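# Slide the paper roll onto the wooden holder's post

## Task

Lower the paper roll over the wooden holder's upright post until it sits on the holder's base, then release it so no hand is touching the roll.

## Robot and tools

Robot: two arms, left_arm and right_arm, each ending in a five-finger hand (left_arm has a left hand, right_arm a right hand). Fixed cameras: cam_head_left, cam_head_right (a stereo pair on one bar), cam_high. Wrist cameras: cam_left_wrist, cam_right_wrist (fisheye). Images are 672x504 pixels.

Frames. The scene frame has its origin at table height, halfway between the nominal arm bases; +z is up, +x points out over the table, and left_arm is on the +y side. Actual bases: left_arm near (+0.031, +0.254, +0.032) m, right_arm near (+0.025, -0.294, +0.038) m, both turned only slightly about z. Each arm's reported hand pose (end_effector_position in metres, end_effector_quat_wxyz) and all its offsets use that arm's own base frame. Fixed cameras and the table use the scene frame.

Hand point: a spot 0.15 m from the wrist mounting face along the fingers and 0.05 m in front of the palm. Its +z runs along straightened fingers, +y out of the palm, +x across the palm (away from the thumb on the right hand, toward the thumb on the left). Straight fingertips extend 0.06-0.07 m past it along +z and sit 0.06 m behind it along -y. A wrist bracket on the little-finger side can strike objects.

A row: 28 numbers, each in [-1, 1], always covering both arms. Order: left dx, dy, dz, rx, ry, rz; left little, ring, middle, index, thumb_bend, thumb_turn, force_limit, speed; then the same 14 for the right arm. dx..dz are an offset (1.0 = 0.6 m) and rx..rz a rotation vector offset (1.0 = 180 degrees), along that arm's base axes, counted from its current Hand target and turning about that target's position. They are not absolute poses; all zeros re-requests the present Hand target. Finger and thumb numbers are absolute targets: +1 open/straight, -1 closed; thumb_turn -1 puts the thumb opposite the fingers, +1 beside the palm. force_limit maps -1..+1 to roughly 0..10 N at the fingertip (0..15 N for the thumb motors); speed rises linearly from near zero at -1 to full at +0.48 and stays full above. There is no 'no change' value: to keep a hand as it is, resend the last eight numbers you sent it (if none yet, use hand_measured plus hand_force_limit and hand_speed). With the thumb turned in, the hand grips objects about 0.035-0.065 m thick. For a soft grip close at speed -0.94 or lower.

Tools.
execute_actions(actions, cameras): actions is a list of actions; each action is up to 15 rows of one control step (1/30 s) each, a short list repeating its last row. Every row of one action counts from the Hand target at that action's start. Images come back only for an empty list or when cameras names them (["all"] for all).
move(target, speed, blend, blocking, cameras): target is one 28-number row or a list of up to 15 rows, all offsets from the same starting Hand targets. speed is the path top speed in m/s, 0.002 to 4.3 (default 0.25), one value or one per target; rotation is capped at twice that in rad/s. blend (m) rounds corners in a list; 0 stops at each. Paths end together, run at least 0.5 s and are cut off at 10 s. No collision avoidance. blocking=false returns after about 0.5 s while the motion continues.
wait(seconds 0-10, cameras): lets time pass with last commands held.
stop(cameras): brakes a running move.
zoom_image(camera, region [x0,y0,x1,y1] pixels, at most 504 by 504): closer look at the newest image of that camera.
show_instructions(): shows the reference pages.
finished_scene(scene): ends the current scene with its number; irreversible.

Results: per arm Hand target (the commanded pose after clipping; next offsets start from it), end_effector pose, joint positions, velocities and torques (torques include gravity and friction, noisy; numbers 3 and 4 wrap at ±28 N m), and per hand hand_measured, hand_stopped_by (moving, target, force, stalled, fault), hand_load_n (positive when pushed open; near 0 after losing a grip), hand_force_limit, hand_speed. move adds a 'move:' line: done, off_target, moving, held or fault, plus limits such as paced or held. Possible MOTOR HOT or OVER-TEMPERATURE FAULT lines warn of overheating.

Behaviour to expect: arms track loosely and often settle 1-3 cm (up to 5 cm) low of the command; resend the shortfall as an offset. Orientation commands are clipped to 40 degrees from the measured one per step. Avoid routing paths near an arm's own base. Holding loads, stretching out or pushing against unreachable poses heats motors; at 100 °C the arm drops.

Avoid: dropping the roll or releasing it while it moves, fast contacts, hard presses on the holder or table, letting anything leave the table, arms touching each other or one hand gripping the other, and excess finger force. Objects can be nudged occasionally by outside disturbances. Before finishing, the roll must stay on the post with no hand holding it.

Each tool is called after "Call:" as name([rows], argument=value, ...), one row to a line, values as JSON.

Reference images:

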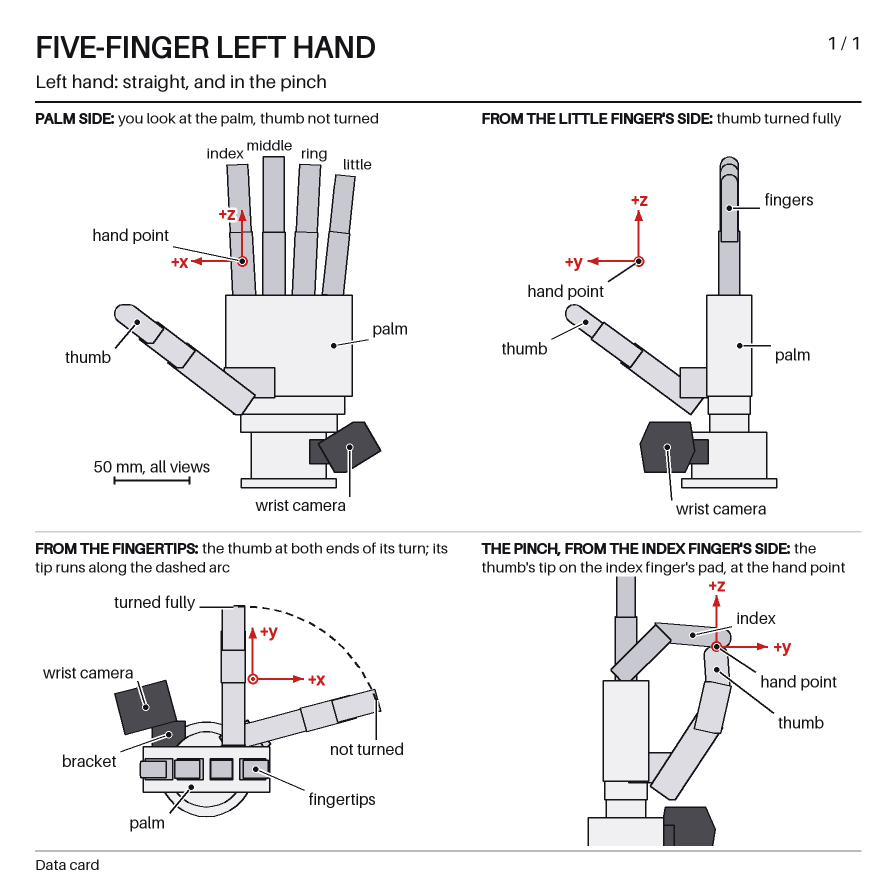

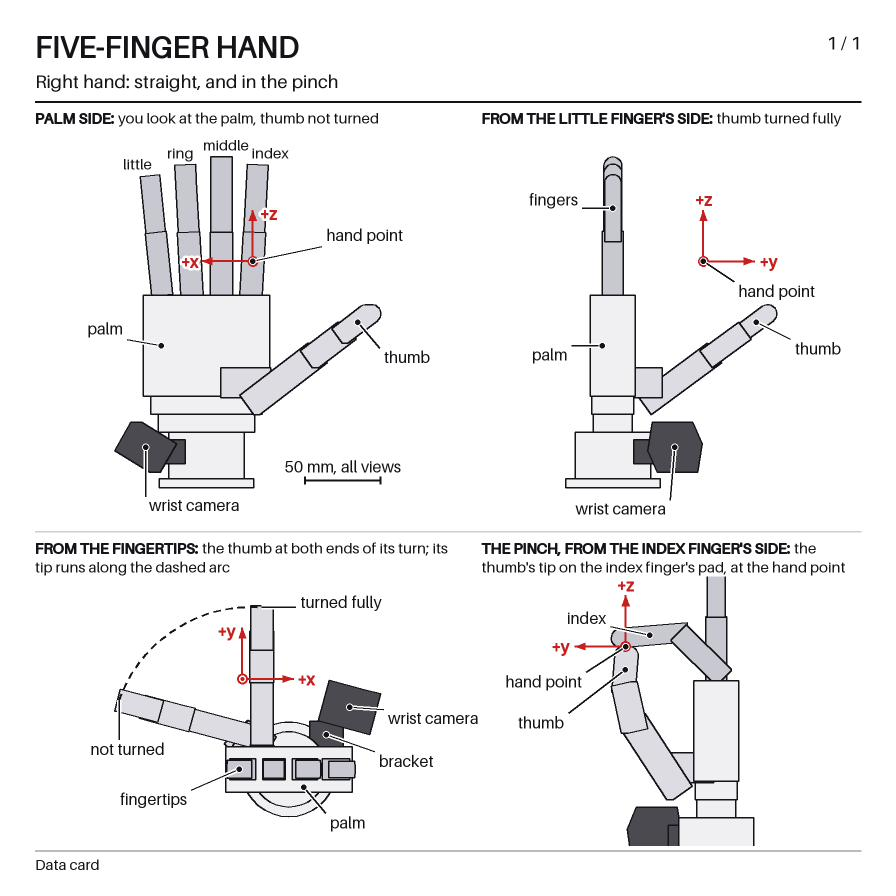

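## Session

Call:
execute_actions(actions=[])

Call:
zoom_image(camera="cam_head_left", region=[100, 190, 500, 440])

Call:
zoom_image(camera="cam_high", region=[60, 70, 440, 440])

Scene clock: 0.00 s.
left_arm: end_effector_position=(+0.5853, -0.5099, +0.3039) hand_measured=(+1.000, +1.000, +1.000, +1.000, +1.000, +1.000) hand_load_n=(+0.0, +0.0, +0.0, +0.0, +0.0, +0.0) hand_stopped_by=(target, target, target, target, target, target) hand_force_limit=0.00 hand_speed=-0.80 end_effector_quat_wxyz=(+0.204, +0.152, +0.766, -0.591) | right_arm: end_effector_position=(+0.4822, -0.1810, +0.0502) hand_measured=(+1.000, +1.000, +1.000, +1.000, +1.000, +1.000) hand_load_n=(+0.0, +0.0, +0.0, +0.0, +0.0, +0.0) hand_stopped_by=(target, target, target, target, target, target) hand_force_limit=0.00 hand_speed=-0.80 end_effector_quat_wxyz=(+0.077, +0.806, -0.563, +0.165)
Joint positions: left_arm=[-0.543 1.879 1.792 -0.254 0.862 0.792] | right_arm=[-0.241 1.78 1.321 -0.851 0.261 -0.627]
Joint velocities: within noise
Joint torques (N m): no reading
Heat: left arm: hottest elbow 32 °C; right arm: hottest elbow 31 °C.
Hand target: left_arm +0.5884, -0.5118, +0.3280; +0.220, +0.160, +0.755, -0.597 | right_arm +0.4899, -0.1829, +0.0541; +0.074, +0.805, -0.563, +0.172
camera_calibration:
cam_left_wrist: T_world_to_cam=[[-0.653545, -0.273512, 0.705741, 0.0305146], [-0.713713, 0.533114, -0.454317, 0.828937], [-0.251979, -0.800613, -0.543622, 0.0227869], [0, 0, 0, 1]] pos_world=[0.617307, -0.415328, 0.367452]
cam_right_wrist: T_world_to_cam=[[-0.811014, -0.582966, 0.0490693, 0.278135], [-0.572475, 0.808098, 0.138745, 0.417361], [-0.120536, 0.0844329, -0.989112, 0.241794], [0, 0, 0, 1]] pos_world=[0.493645, -0.195541, 0.167606]

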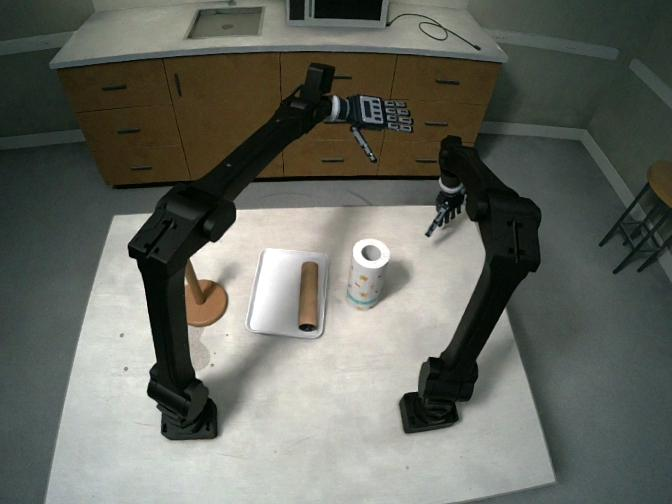

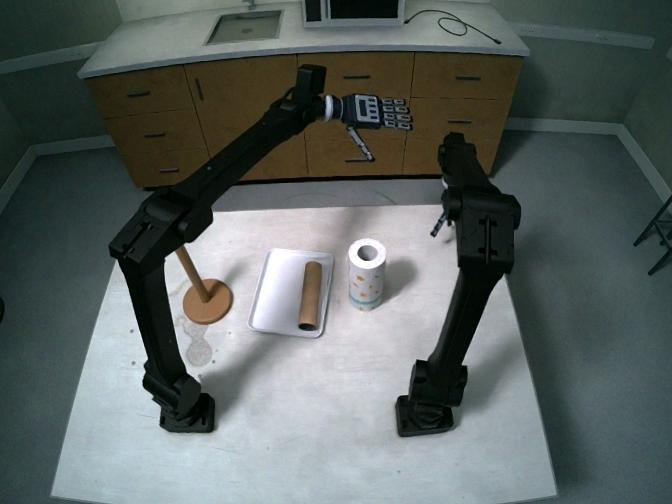

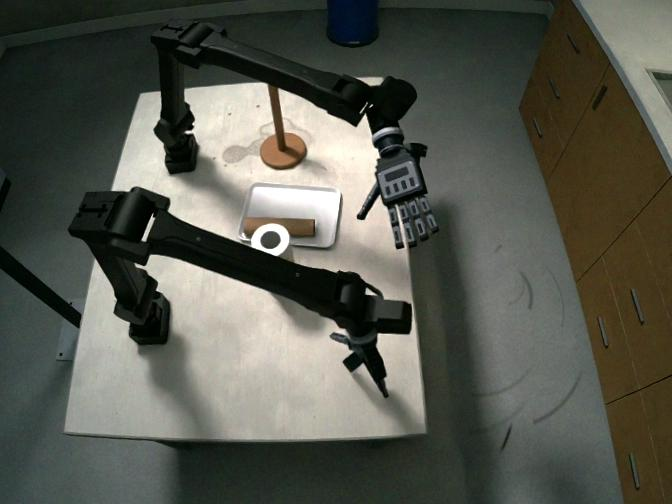

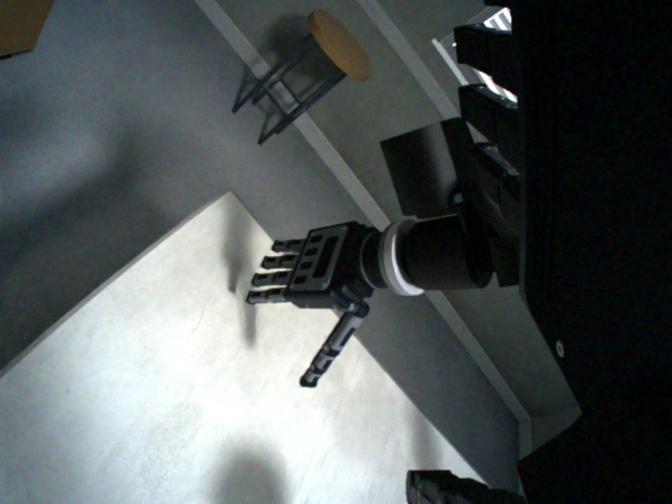

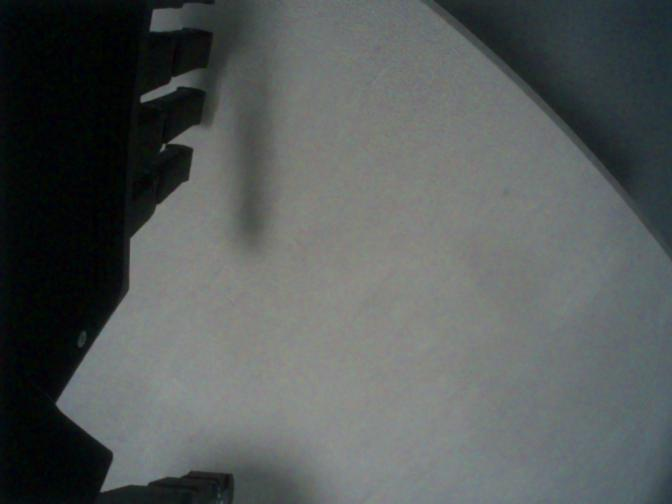

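Scaled by 1.260 from the camera's 672x504 image, which has a finer 960x720 frame.

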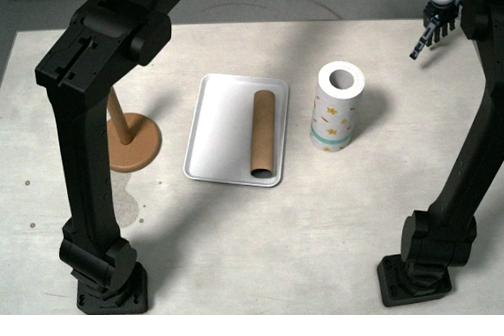

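Scaled by 1.326 from the camera's 672x504 image, which has a finer 960x720 frame.

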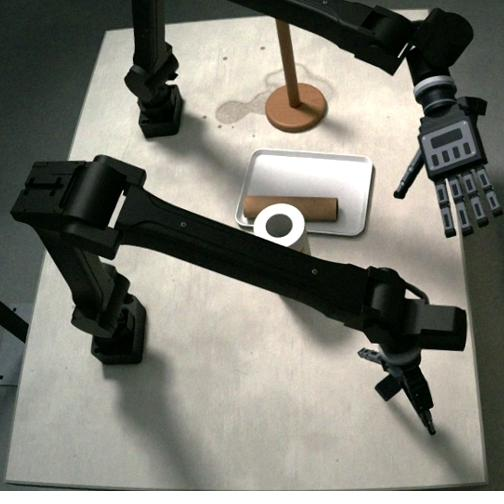

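Call:
move([
  [0.06,0.35,0.2,0,0,0.09,1,1,1,1,1,1,0,-0.2,-0.1,0.08,0.38,0,0,0,1,1,1,1,1,-1,-0.2,0],
  [0.153,0.853,0.203,0,0,0.228,1,1,1,1,1,1,0,-0.2,-0.15,0.15,0.36,0.628,-0.0894,-0.1997,1,1,1,1,1,-1,-0.2,0],
], speed=0.3, blend=0.05, cameras=["cam_head_left","cam_high","cam_right_wrist"])

Scene clock: 216.17 s.
left_arm: end_effector_position=(+0.6764, -0.0019, +0.4288) hand_measured=(+1.000, +1.000, +1.000, +1.000, +1.000, +1.000) hand_load_n=(+0.0, -0.5, +0.0, +0.0, +0.0, +0.0) hand_stopped_by=(target, target, target, target, target, target) hand_force_limit=0.00 hand_speed=-0.20 end_effector_quat_wxyz=(+0.400, -0.129, +0.767, -0.484) | right_arm: end_effector_position=(+0.4014, -0.0902, +0.2749) hand_measured=(+1.000, +1.000, +1.000, +1.000, +1.000, -1.000) hand_load_n=(+0.0, +0.0, +0.0, +0.0, +0.0, +0.0) hand_stopped_by=(target, target, target, target, target, target) hand_force_limit=-0.20 hand_speed=0.00 end_effector_quat_wxyz=(+0.639, -0.306, +0.644, +0.289)
Joint positions: left_arm=[0.202 1.611 1.754 -0.484 0.887 0.792] | right_arm=[-0.711 1.67 1.159 -1.545 -1.551 -0.505]
Joint torques (N m): left_arm=[1.2 -14.92 12.59 1.44 0.37 0.17] | right_arm=[-0.73 -9.17 6 -1.14 -0.96 -0.2]
Heat: left arm: hottest elbow 42 °C; right arm: hottest elbow 39 °C.
Hand target: left_arm +0.6802, +0.0001, +0.4498; +0.415, -0.114, +0.763, -0.482 | right_arm +0.4000, -0.0930, +0.2700; +0.641, -0.299, +0.641, +0.299
Off the commanded pose: left_arm 0.021 m, 3 deg | right_arm 0.006 m, 2 deg.
joint sent to its limit (right arm) — joint 5 (wrist yaw), lower limit. The joint targets still meet the commanded pose.
move: off_target (left_arm)
camera_calibration:
cam_right_wrist: T_world_to_cam=[[-0.739033, 0.604563, -0.297208, 0.4279], [-0.497824, -0.192868, 0.845561, -0.0480167], [0.453874, 0.772855, 0.443502, -0.115589], [0, 0, 0, 1]] pos_world=[0.344791, -0.17862, 0.21904]
Images, in order (width x height): cam_head_left 672x504, cam_high 672x504, cam_right_wrist 672x504.

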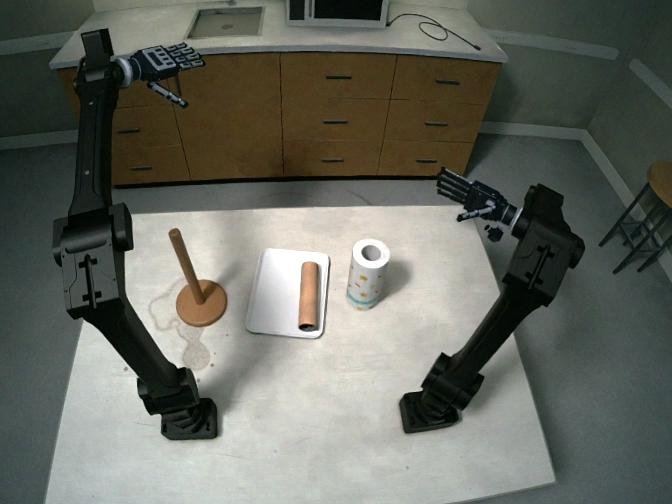

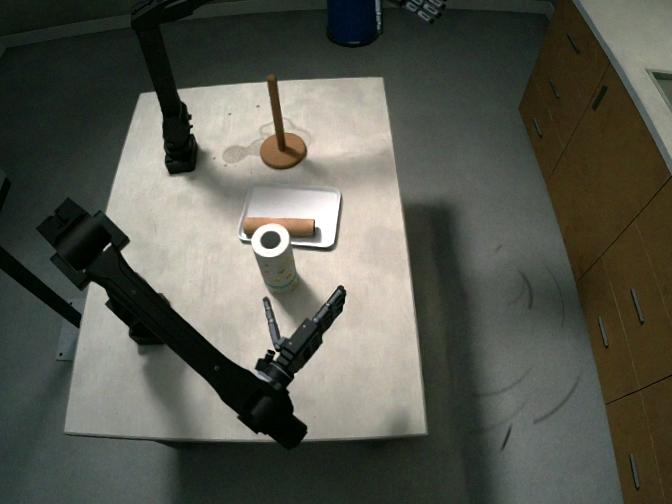

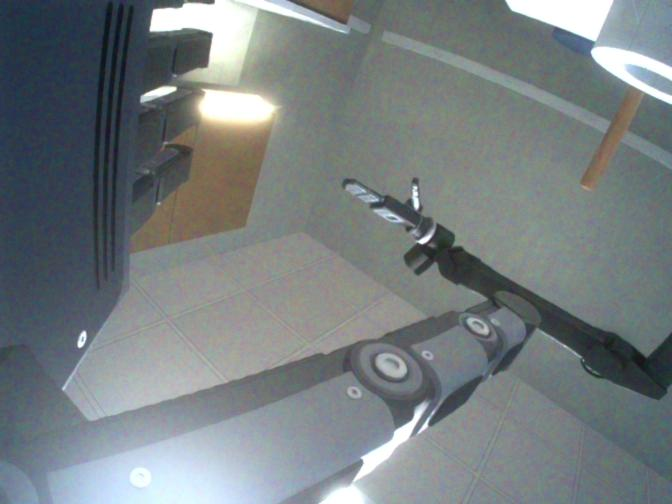

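Call:
move([
  [-0.2,0.4,-0.03,0,0,0.13,1,1,1,1,1,1,0,-0.2,0.033,-0.05,0.05,-0.385,0.319,0.0035,1,1,1,1,1,-1,-0.2,0],
  [-0.433,0.783,-0.05,0,0,0.27,1,1,1,1,1,1,0,-0.2,0.033,-0.05,0.05,-0.128,0.513,-0.31,1,1,1,1,1,-1,-0.2,0],
  [-0.433,0.783,-0.05,0,0,0.27,1,1,1,1,1,1,0,-0.2,0.167,-0.1,0.0,0,0,-0.4,1,1,1,1,1,-1,-0.2,0],
], speed=0.35, cameras=["cam_head_left","cam_high","cam_right_wrist"])

Scene clock: 302.03 s.
left_arm: end_effector_position=(+0.4150, +0.4605, +0.3951) hand_measured=(+1.000, +1.000, +1.000, +1.000, +1.000, +1.000) hand_load_n=(+0.0, +0.0, +0.0, +0.0, +0.0, +0.0) hand_stopped_by=(target, target, target, target, target, target) hand_force_limit=0.00 hand_speed=-0.20 end_effector_quat_wxyz=(+0.556, -0.437, +0.649, -0.280) | right_arm: end_effector_position=(+0.5024, -0.1568, +0.2687) hand_measured=(+1.000, +1.000, +1.000, +1.000, +1.000, -1.000) hand_load_n=(+0.0, +0.0, +0.0, +0.0, +0.0, +0.0) hand_stopped_by=(target, target, target, target, target, target) hand_force_limit=-0.20 hand_speed=0.00 end_effector_quat_wxyz=(+0.689, +0.134, +0.699, -0.140)
Joint positions: left_arm=[1.064 1.462 1.507 -0.415 0.904 0.807] | right_arm=[-0.432 1.304 0.512 0.779 -0.041 1.559]
Joint torques (N m): left_arm=[0.97 -12.34 12.86 2.37 0.16 0.06] | right_arm=[0.62 -5.07 6.48 2.81 -0.08 0.01]
Heat: left arm: hottest elbow 47 °C; right arm: hottest elbow 36 °C.
Hand target: left_arm +0.4204, +0.4699, +0.4197; +0.576, -0.418, +0.649, -0.269 | right_arm +0.5002, -0.1528, +0.2698; +0.694, +0.135, +0.694, -0.135
Off the commanded pose: left_arm 0.027 m, 3 deg | right_arm 0.005 m, 1 deg.
move: off_target (left_arm)
camera_calibration:
cam_right_wrist: T_world_to_cam=[[0.351365, 0.890469, -0.289151, 0.0357932], [-0.342962, 0.409795, 0.845249, 0.0114466], [0.87116, -0.197823, 0.449384, -0.47076], [0, 0, 0, 1]] pos_world=[0.401456, -0.129691, 0.212226]
Images, in order (width x height): cam_head_left 672x504, cam_high 672x504, cam_right_wrist 672x504.

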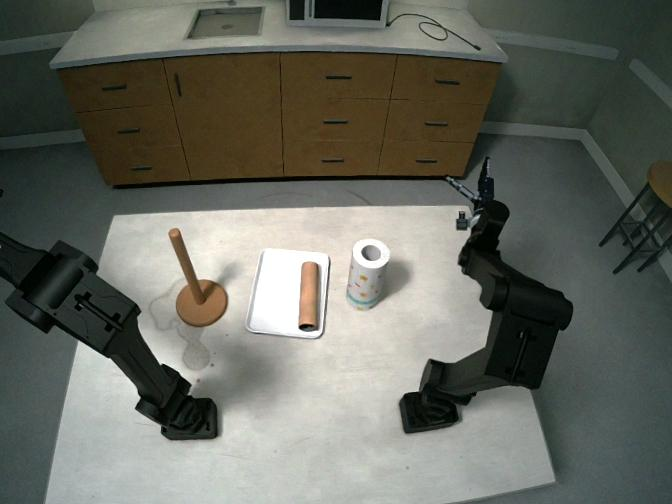

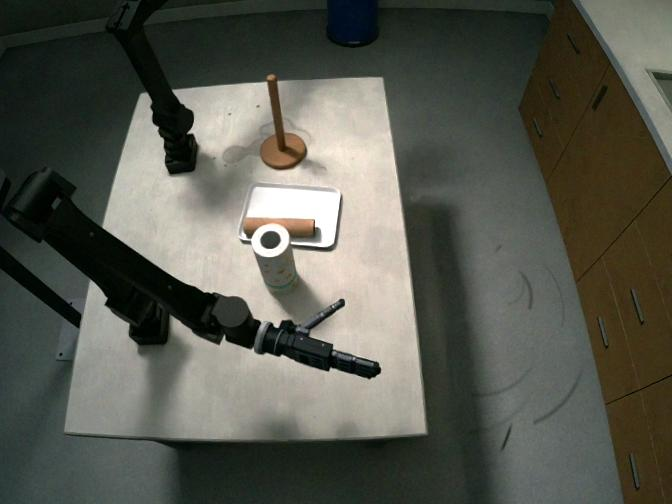

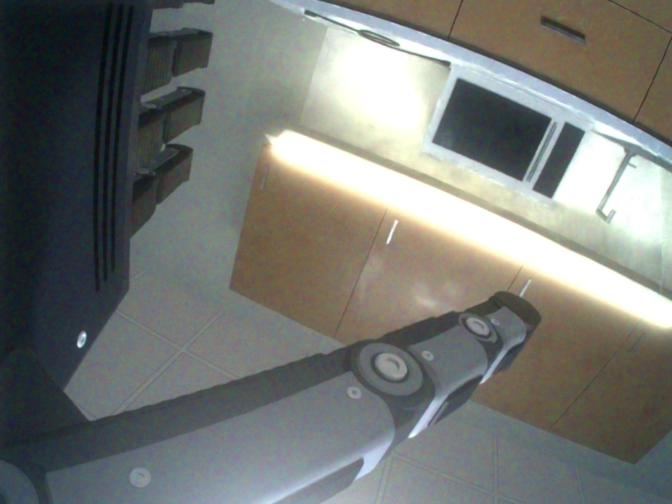

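Call:
move(target=[-0.617,0.133,-0.15,0,0,0.2,1,1,1,1,1,1,0,-0.2,-0.24,0.295,-0.1,0,0,0.428,1,1,1,1,1,-1,-0.2,0], speed=0.3, cameras=["cam_head_left","cam_head_right","cam_high","cam_right_wrist"])

Scene clock: 322.87 s.
left_arm: end_effector_position=(+0.0494, +0.5465, +0.3257) hand_measured=(+1.000, +1.000, +1.000, +1.000, +1.000, +1.000) hand_load_n=(+0.0, +0.0, +0.0, +0.0, +0.0, +0.0) hand_stopped_by=(target, target, target, target, target, target) hand_force_limit=0.00 hand_speed=-0.20 end_effector_quat_wxyz=(+0.625, -0.610, +0.480, -0.085) | right_arm: end_effector_position=(+0.3477, +0.0278, +0.2049) hand_measured=(+1.000, +1.000, +1.000, +1.000, +1.000, -1.000) hand_load_n=(+0.0, +0.0, +0.0, +0.0, +0.0, -0.5) hand_stopped_by=(target, target, target, target, target, target) hand_force_limit=-0.20 hand_speed=0.00 end_effector_quat_wxyz=(+0.617, -0.308, +0.639, +0.340)
Joint positions: left_arm=[1.747 1.285 1.139 -0.21 0.948 0.825] | right_arm=[-0.526 1.516 0.449 0.993 -1.478 1.552]
Joint torques (N m): left_arm=[0.85 -9.99 9.2 2.37 0.39 0.18] | right_arm=[0.26 -5.01 7.91 1.84 -0.21 -0.2]
Heat: left arm: hottest elbow 47 °C; right arm: hottest elbow 36 °C.
Hand target: left_arm +0.0501, +0.5497, +0.3299; +0.631, -0.598, +0.487, -0.077 | right_arm +0.3563, +0.0241, +0.2099; +0.627, -0.327, +0.627, +0.327
Off the commanded pose: left_arm 0.005 m, 2 deg | right_arm 0.010 m, 3 deg.
move: off_target (right_arm)
camera_calibration:
cam_right_wrist: T_world_to_cam=[[-0.801251, 0.554183, -0.225562, 0.304449], [-0.433487, -0.277825, 0.857264, -0.0151918], [0.412415, 0.784662, 0.462839, -0.141341], [0, 0, 0, 1]] pos_world=[0.295646, -0.0620367, 0.147114]
Images, in order (width x height): cam_head_left 672x504, cam_head_right 672x504, cam_high 672x504, cam_right_wrist 672x504.

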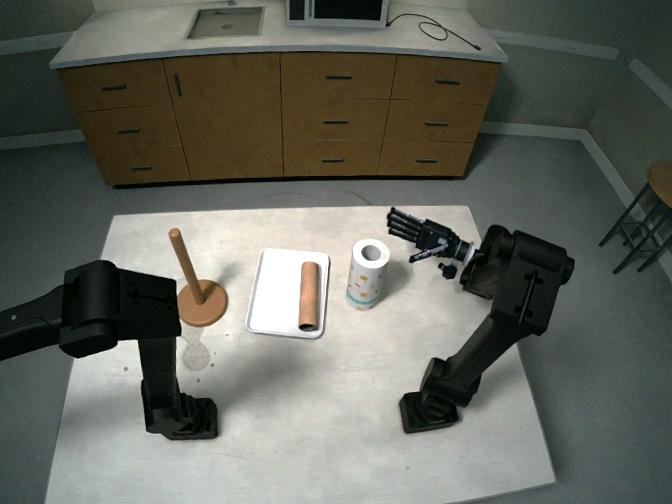

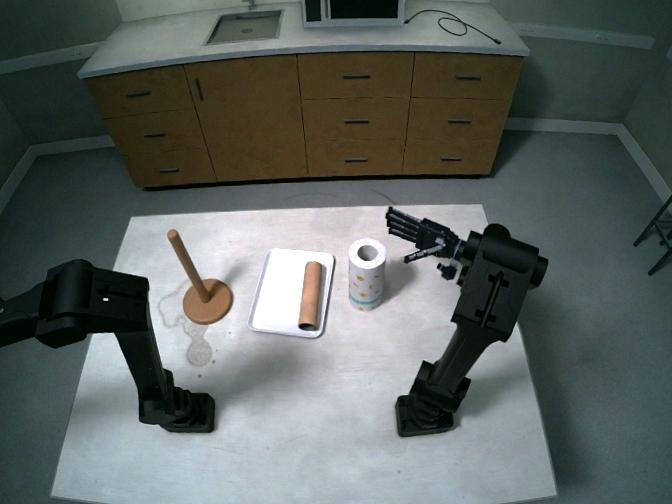

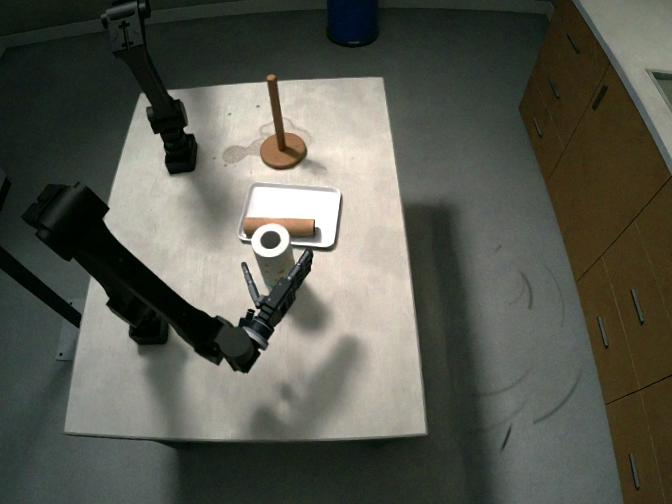

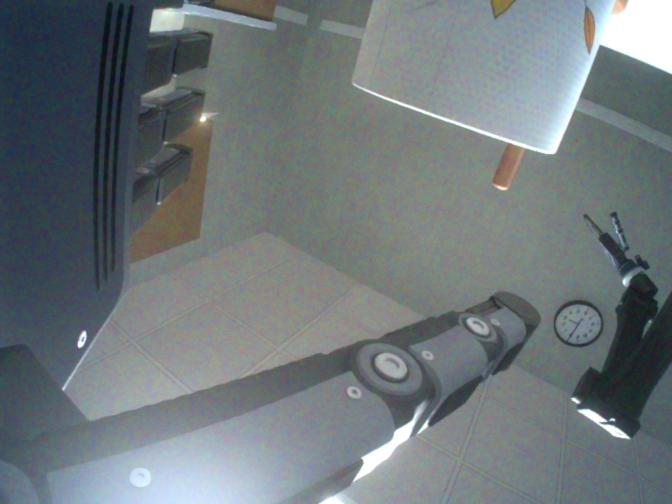

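Call:
move(target=[0,0,0,0,0,0,1,1,1,1,1,1,0,-0.2,0.0245,-0.001,-0.1965,-0.005,-0.01,0,1,1,1,1,1,-1,-0.2,0], speed=0.15, cameras=["cam_head_left","cam_high","cam_right_wrist"])

Scene clock: 354.90 s.
left_arm: end_effector_position=(+0.0494, +0.5465, +0.3257) hand_measured=(+1.000, +1.000, +1.000, +1.000, +1.000, +1.000) hand_load_n=(+0.0, +0.0, +0.0, -0.5, +0.0, +0.0) hand_stopped_by=(target, target, target, target, target, target) hand_force_limit=0.00 hand_speed=-0.20 end_effector_quat_wxyz=(+0.625, -0.610, +0.480, -0.085) | right_arm: end_effector_position=(+0.3651, +0.0237, +0.0935) hand_measured=(+1.000, +1.000, +1.000, +1.000, +1.000, -1.000) hand_load_n=(+0.0, +0.0, +0.5, +0.0, +0.0, +0.0) hand_stopped_by=(target, target, target, target, target, target) hand_force_limit=-0.20 hand_speed=0.00 end_effector_quat_wxyz=(+0.630, -0.335, +0.625, +0.316)
Joint positions: left_arm=[1.747 1.285 1.139 -0.21 0.948 0.825] | right_arm=[-0.511 1.982 0.511 1.406 -1.468 1.481]
Joint torques (N m): left_arm=[0.91 -9.99 9.21 2.39 0.39 0.18] | right_arm=[0.67 -7.59 3.37 1.87 0.12 0]
Heat: left arm: hottest elbow 42 °C; right arm: hottest elbow 35 °C.
Hand target: left_arm +0.0501, +0.5497, +0.3299; +0.631, -0.598, +0.487, -0.077 | right_arm +0.3710, +0.0235, +0.0920; +0.634, -0.337, +0.620, +0.317
Off the commanded pose: left_arm 0.005 m, 2 deg | right_arm 0.006 m, 1 deg.
move: done
camera_calibration:
cam_right_wrist: T_world_to_cam=[[-0.786409, 0.537769, -0.303916, 0.297811], [-0.488607, -0.240535, 0.838693, 0.107625], [0.377921, 0.808051, 0.451917, -0.0806923], [0, 0, 0, 1]] pos_world=[0.317283, -0.0690626, 0.0367118]
Images, in order (width x height): cam_head_left 672x504, cam_high 672x504, cam_right_wrist 672x504.

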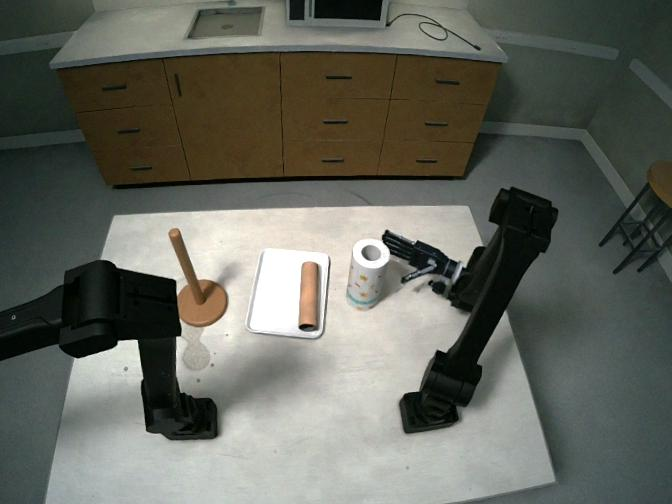

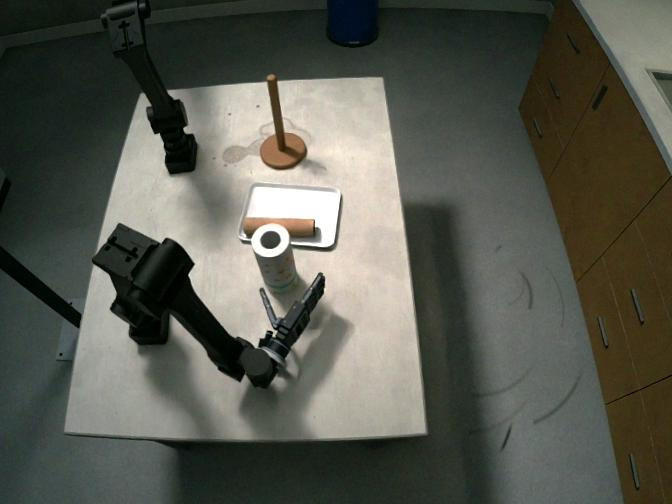

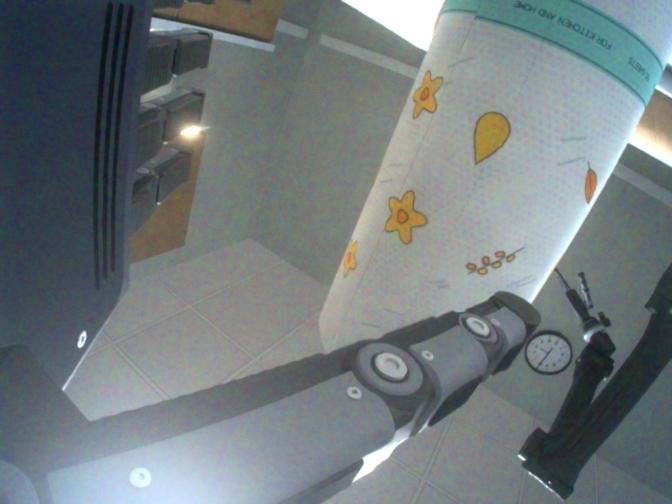

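Call:
move(target=[0,0,0,0,0,0,1,1,1,1,1,1,0,-0.2,-0.0425,0.145,-0.005,0,0,0,1,1,1,1,1,-1,-0.2,0], speed=0.1, cameras=["cam_head_left","cam_high","cam_right_wrist"])

Scene clock: 378.60 s.
left_arm: end_effector_position=(+0.0494, +0.5465, +0.3257) hand_measured=(+1.000, +1.000, +1.000, +1.000, +1.000, +1.000) hand_load_n=(+0.0, +0.0, +0.0, +0.0, +0.0, -0.5) hand_stopped_by=(target, target, target, target, target, target) hand_force_limit=0.00 hand_speed=-0.20 end_effector_quat_wxyz=(+0.625, -0.610, +0.480, -0.085) | right_arm: end_effector_position=(+0.3477, +0.1094, +0.0901) hand_measured=(+1.000, +1.000, +1.000, +1.000, +1.000, -1.000) hand_load_n=(+0.0, +0.0, +0.0, +0.0, +0.0, +0.0) hand_stopped_by=(target, target, target, target, target, target) hand_force_limit=-0.20 hand_speed=0.00 end_effector_quat_wxyz=(+0.625, -0.338, +0.627, +0.320)
Joint positions: left_arm=[1.747 1.285 1.139 -0.21 0.948 0.825] | right_arm=[-0.287 1.989 0.386 1.554 -1.253 1.504]
Joint torques (N m): left_arm=[0.91 -9.99 9.21 2.39 0.38 0.18] | right_arm=[0.44 -7.24 0.43 2.07 0.15 -0.17]
Heat: left arm: hottest elbow 41 °C; right arm: hottest elbow 34 °C.
Hand target: left_arm +0.0501, +0.5497, +0.3299; +0.631, -0.598, +0.487, -0.077 | right_arm +0.3454, +0.1105, +0.0890; +0.634, -0.337, +0.620, +0.317
Off the commanded pose: left_arm 0.005 m, 2 deg | right_arm 0.003 m, 1 deg.
joint sent to its limit (right arm) — joint 4 (wrist pitch), upper limit. The joint targets still meet the commanded pose.
move: done
camera_calibration:
cam_right_wrist: T_world_to_cam=[[-0.793997, 0.529582, -0.298517, 0.240031], [-0.478522, -0.241589, 0.844187, 0.118791], [0.374948, 0.813128, 0.445238, -0.14074], [0, 0, 0, 1]] pos_world=[0.300198, 0.0160225, 0.0340344]
Images, in order (width x height): cam_head_left 672x504, cam_high 672x504, cam_right_wrist 672x504.

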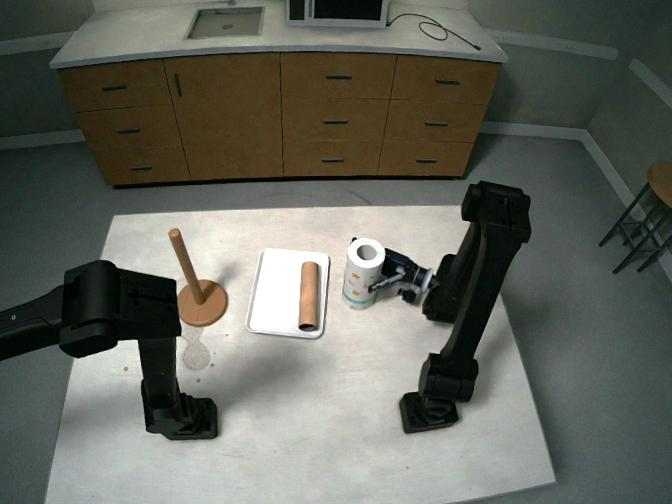

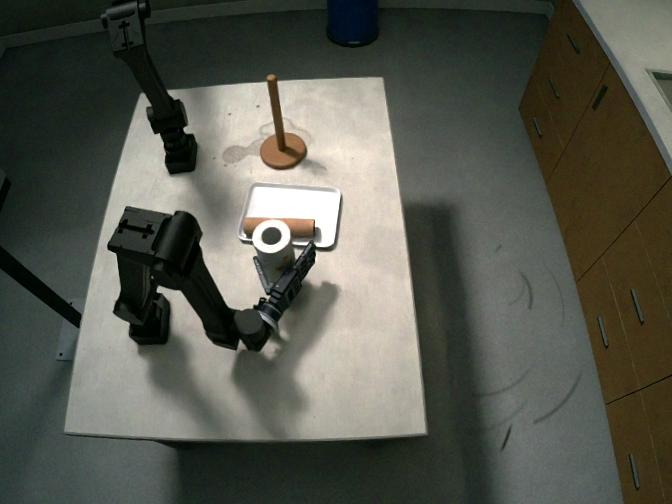

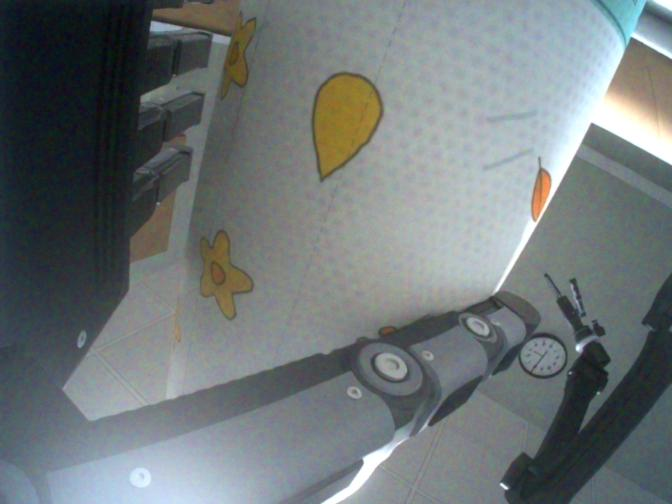

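Call:
move(target=[0,0,0,0,0,0,1,1,1,1,1,1,0,-0.2,0,0,0,0,0,0,-0.3,-0.3,-0.3,-0.3,1,-1,-0.4,-0.8], speed=0.1, cameras=["cam_head_left","cam_high","cam_right_wrist"])

Scene clock: 386.13 s.
left_arm: end_effector_position=(+0.0494, +0.5465, +0.3257) hand_measured=(+1.000, +1.000, +1.000, +1.000, +1.000, +1.000) hand_load_n=(+0.0, +0.0, +0.0, +0.0, +0.0, +0.0) hand_stopped_by=(target, target, target, target, target, target) hand_force_limit=0.00 hand_speed=-0.20 end_effector_quat_wxyz=(+0.625, -0.610, +0.480, -0.085) | right_arm: end_effector_position=(+0.3480, +0.1093, +0.0900) hand_measured=(+0.300, +0.338, +0.338, +0.356, +1.000, -1.000) hand_load_n=(+4.0, +2.5, +3.0, +2.5, +2.0, +3.0) hand_stopped_by=(force, force, force, force, target, target) hand_force_limit=-0.40 hand_speed=-0.80 end_effector_quat_wxyz=(+0.625, -0.337, +0.628, +0.319)
Joint positions: left_arm=[1.747 1.285 1.139 -0.21 0.948 0.825] | right_arm=[-0.287 1.989 0.386 1.554 -1.252 1.504]
Joint torques (N m): left_arm=[0.85 -9.99 9.2 2.37 0.39 0.18] | right_arm=[0.15 -7.24 0.44 2.07 0.1 -0.15]
Heat: left arm: hottest elbow 41 °C; right arm: hottest elbow 34 °C.
Hand target: left_arm +0.0501, +0.5497, +0.3299; +0.631, -0.598, +0.487, -0.077 | right_arm +0.3454, +0.1105, +0.0890; +0.634, -0.337, +0.620, +0.317
Off the commanded pose: left_arm 0.005 m, 2 deg | right_arm 0.003 m, 1 deg.
joint sent to its limit (right arm) — joint 4 (wrist pitch), upper limit. The joint targets still meet the commanded pose.
move: done
camera_calibration:
cam_right_wrist: T_world_to_cam=[[-0.793052, 0.530772, -0.298915, 0.23995], [-0.479169, -0.240572, 0.84411, 0.119042], [0.37612, 0.812654, 0.445115, -0.141075], [0, 0, 0, 1]] pos_world=[0.300395, 0.0159248, 0.0340346]
Images, in order (width x height): cam_head_left 672x504, cam_high 672x504, cam_right_wrist 672x504.

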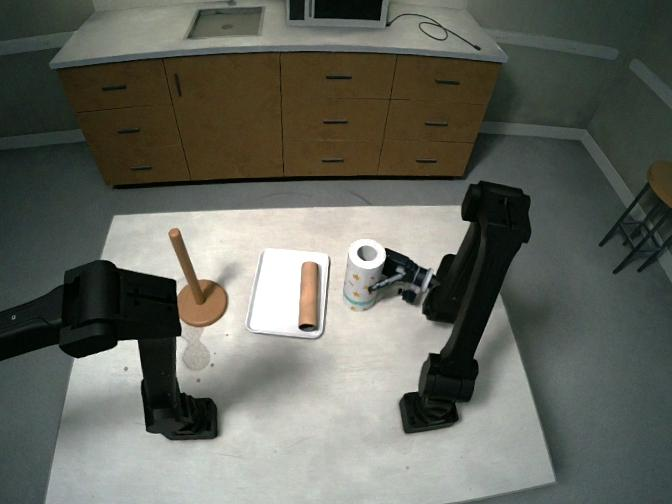

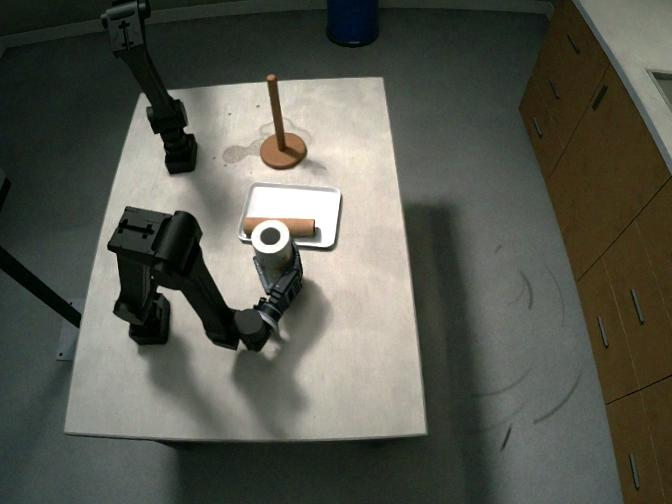

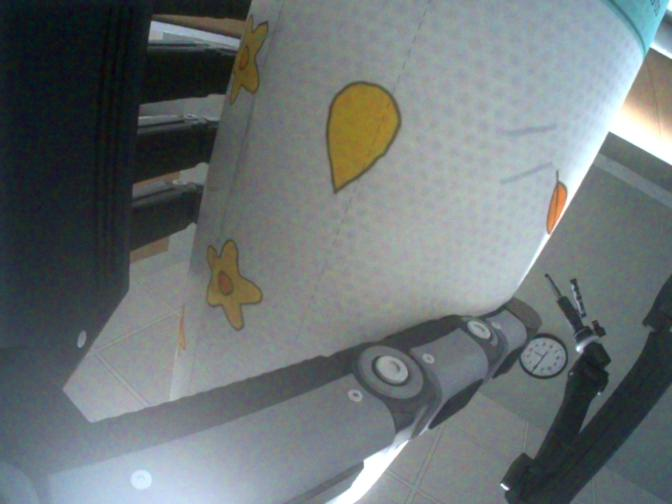

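Call:
move([
  [0,0,0,0,0,0,1,1,1,1,1,1,0,-0.2,0,0,0,0,0,0,-0.32,-0.32,-0.32,-0.32,1,-1,0.1,-0.85],
  [0,0,0,0,0,0,1,1,1,1,1,1,0,-0.2,0,0,0.2,0,0,0,-0.32,-0.32,-0.32,-0.32,1,-1,0.1,-0.85],
], speed=0.15, cameras=["cam_head_left","cam_head_right","cam_high"])

Call:
zoom_image(camera="cam_head_left", region=[150, 220, 250, 340])

Call:
zoom_image(camera="cam_head_right", region=[150, 220, 250, 340])

Call:
zoom_image(camera="cam_high", region=[230, 60, 330, 180])

Scene clock: 396.57 s.
left_arm: end_effector_position=(+0.0494, +0.5465, +0.3257) hand_measured=(+1.000, +1.000, +1.000, +1.000, +1.000, +1.000) hand_load_n=(+0.0, +0.0, +0.0, +0.0, +0.0, -0.5) hand_stopped_by=(target, target, target, target, target, target) hand_force_limit=0.00 hand_speed=-0.20 end_effector_quat_wxyz=(+0.625, -0.610, +0.480, -0.085) | right_arm: end_effector_position=(+0.3436, +0.1101, +0.2076) hand_measured=(+0.248, +0.284, +0.300, +0.304, +1.000, -1.000) hand_load_n=(+6.0, +5.5, +5.0, +7.5, +3.5, +5.5) hand_stopped_by=(force, force, force, force, target, target) hand_force_limit=0.10 hand_speed=-0.85 end_effector_quat_wxyz=(+0.634, -0.335, +0.620, +0.318)
Joint positions: left_arm=[1.747 1.285 1.139 -0.21 0.948 0.825] | right_arm=[-0.287 1.449 0.361 1.105 -1.248 1.558]
Joint torques (N m): left_arm=[0.85 -9.99 9.21 2.37 0.38 0.18] | right_arm=[0.38 -5.13 5.38 0.68 0.18 -0.13]
Heat: left arm: hottest elbow 41 °C; right arm: hottest elbow 34 °C.
Hand target: left_arm +0.0501, +0.5497, +0.3299; +0.631, -0.598, +0.487, -0.077 | right_arm +0.3453, +0.1106, +0.2091; +0.634, -0.337, +0.620, +0.317
Off the commanded pose: left_arm 0.005 m, 2 deg | right_arm 0.002 m, 0 deg.
move: done
Images, in order (width x height): cam_head_left 672x504, cam_head_right 672x504, cam_high 672x504.

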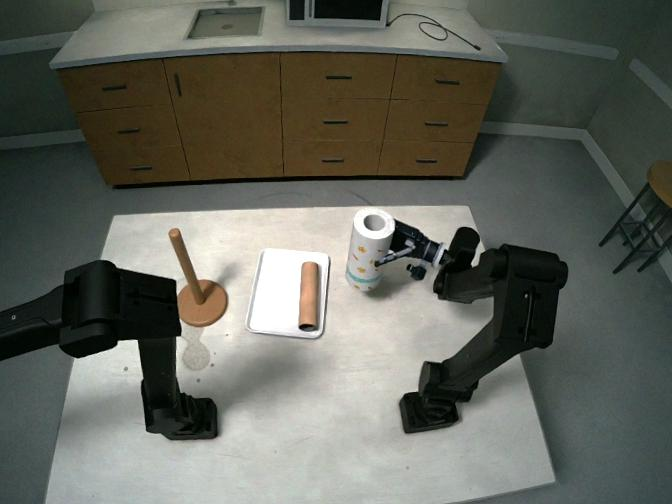

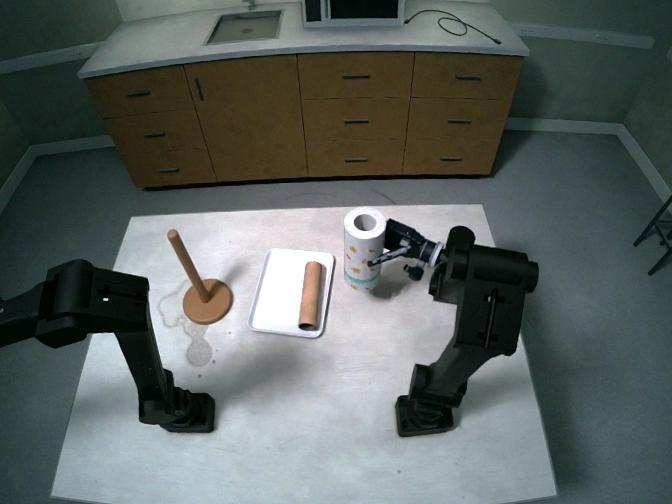

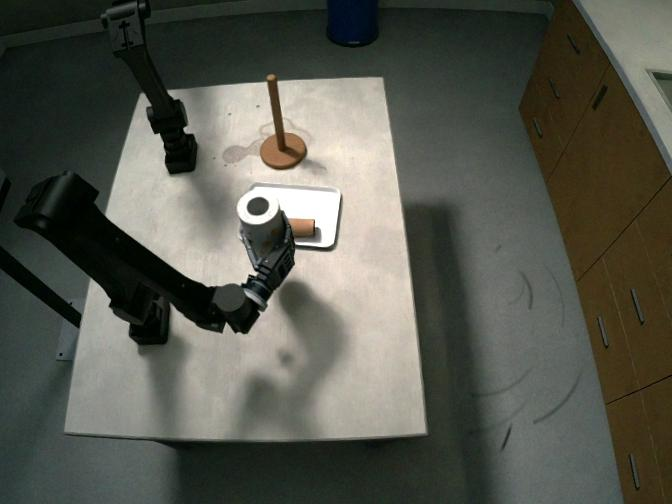

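Scaled by 4.200 from the camera's 672x504 image, which has a finer 960x720 frame.

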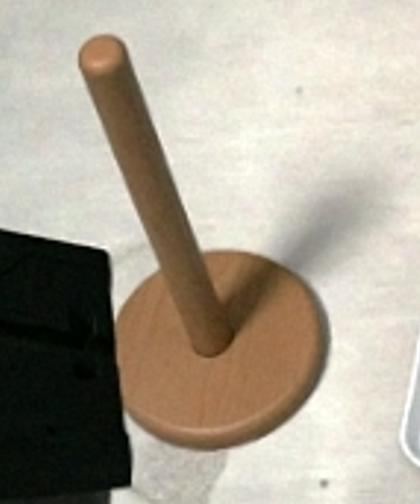

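Scaled by 4.200 from the camera's 672x504 image, which has a finer 960x720 frame.

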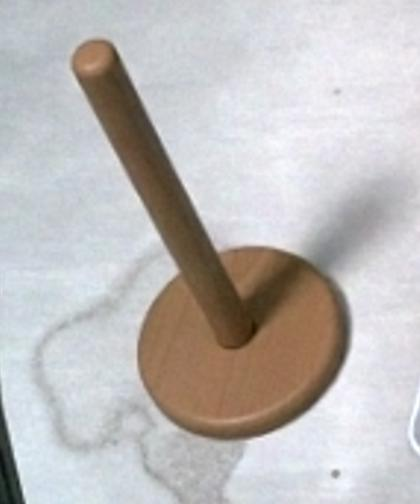

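Scaled by 4.200 from the camera's 672x504 image, which has a finer 960x720 frame.

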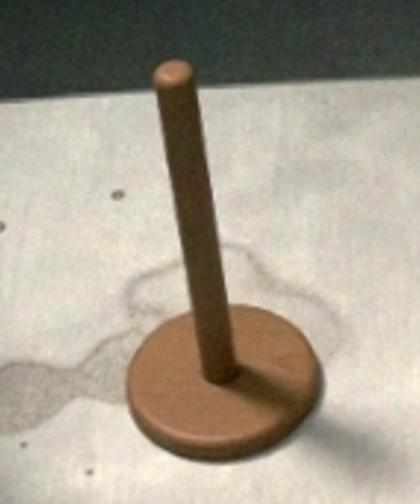

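Call:
move([
  [0,0,0,0,0,0,1,1,1,1,1,1,0,-0.2,0,0,0.4,0,0,0,-0.32,-0.32,-0.32,-0.32,1,-1,0.1,-0.85],
  [0,0,0,0,0,0,1,1,1,1,1,1,0,-0.2,-0.02,0.633,0.41,0.0137,-0.0096,0,-0.32,-0.32,-0.32,-0.32,1,-1,0.1,-0.85],
], speed=0.25, blend=0.05, cameras=["cam_head_left","cam_head_right","cam_high"])

Call:
zoom_image(camera="cam_head_left", region=[110, 90, 260, 340])

Call:
zoom_image(camera="cam_high", region=[210, 0, 330, 190])

Scene clock: 440.20 s.
left_arm: end_effector_position=(+0.0494, +0.5465, +0.3257) hand_measured=(+1.000, +1.000, +1.000, +1.000, +1.000, +1.000) hand_load_n=(+0.0, +0.0, +0.0, +0.0, +0.0, +0.0) hand_stopped_by=(target, target, target, target, target, target) hand_force_limit=0.00 hand_speed=-0.20 end_effector_quat_wxyz=(+0.625, -0.610, +0.480, -0.085) | right_arm: end_effector_position=(+0.3263, +0.4867, +0.4043) hand_measured=(+0.248, +0.284, +0.300, +0.304, +1.000, -1.000) hand_load_n=(+6.0, +5.5, +5.0, +7.5, +3.5, +6.0) hand_stopped_by=(force, force, force, force, target, target) hand_force_limit=0.10 hand_speed=-0.85 end_effector_quat_wxyz=(+0.616, -0.340, +0.635, +0.318)
Joint positions: left_arm=[1.747 1.285 1.139 -0.21 0.948 0.825] | right_arm=[0.833 1.231 0.896 0.295 -0.136 1.55]
Joint torques (N m): left_arm=[0.85 -9.99 9.22 2.36 0.39 0.18] | right_arm=[-0.38 -7 14.63 3.07 0.15 -0.11]
Heat: left arm: hottest elbow 40 °C; right arm: hottest elbow 35 °C.
Hand target: left_arm +0.0501, +0.5497, +0.3299; +0.631, -0.598, +0.487, -0.077 | right_arm +0.3334, +0.4904, +0.4551; +0.650, -0.328, +0.603, +0.325
Off the commanded pose: left_arm 0.005 m, 2 deg | right_arm 0.051 m, 6 deg.
move: off_target (right_arm)
Images, in order (width x height): cam_head_left 672x504, cam_head_right 672x504, cam_high 672x504.

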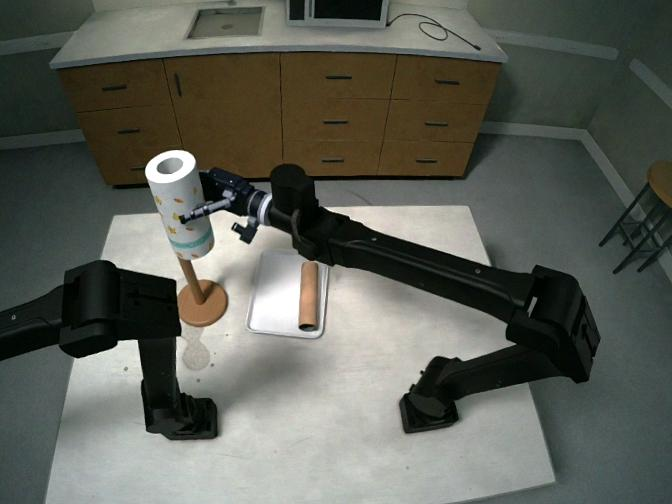

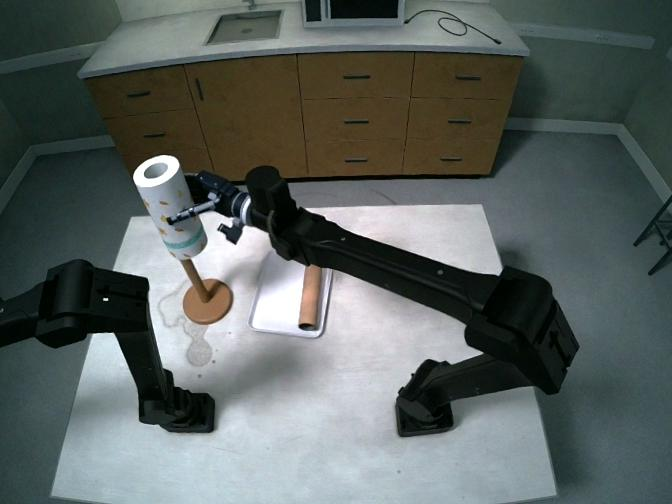

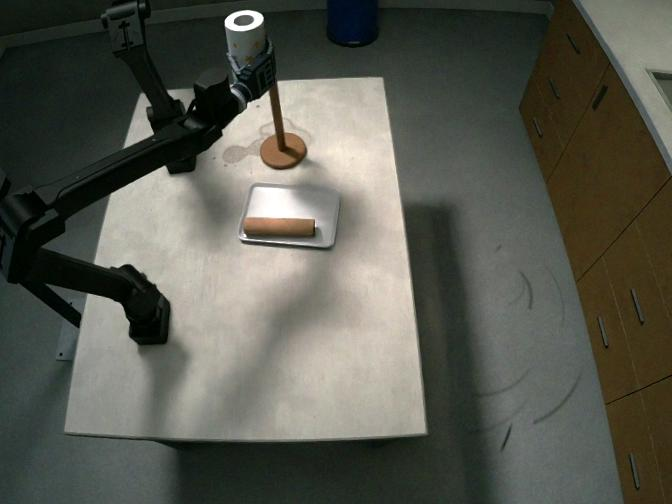

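Scaled by 2.016 from the camera's 672x504 image, which has a finer 960x720 frame.

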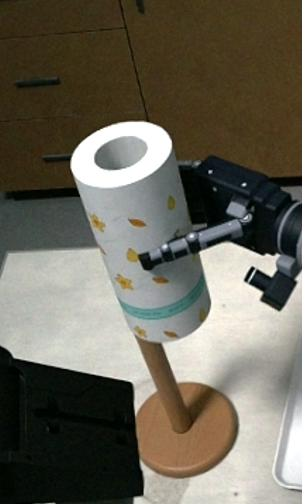

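Scaled by 2.653 from the camera's 672x504 image, which has a finer 960x720 frame.

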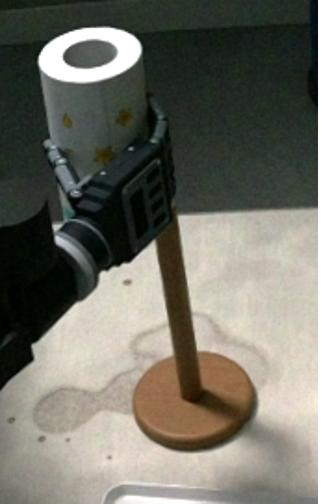

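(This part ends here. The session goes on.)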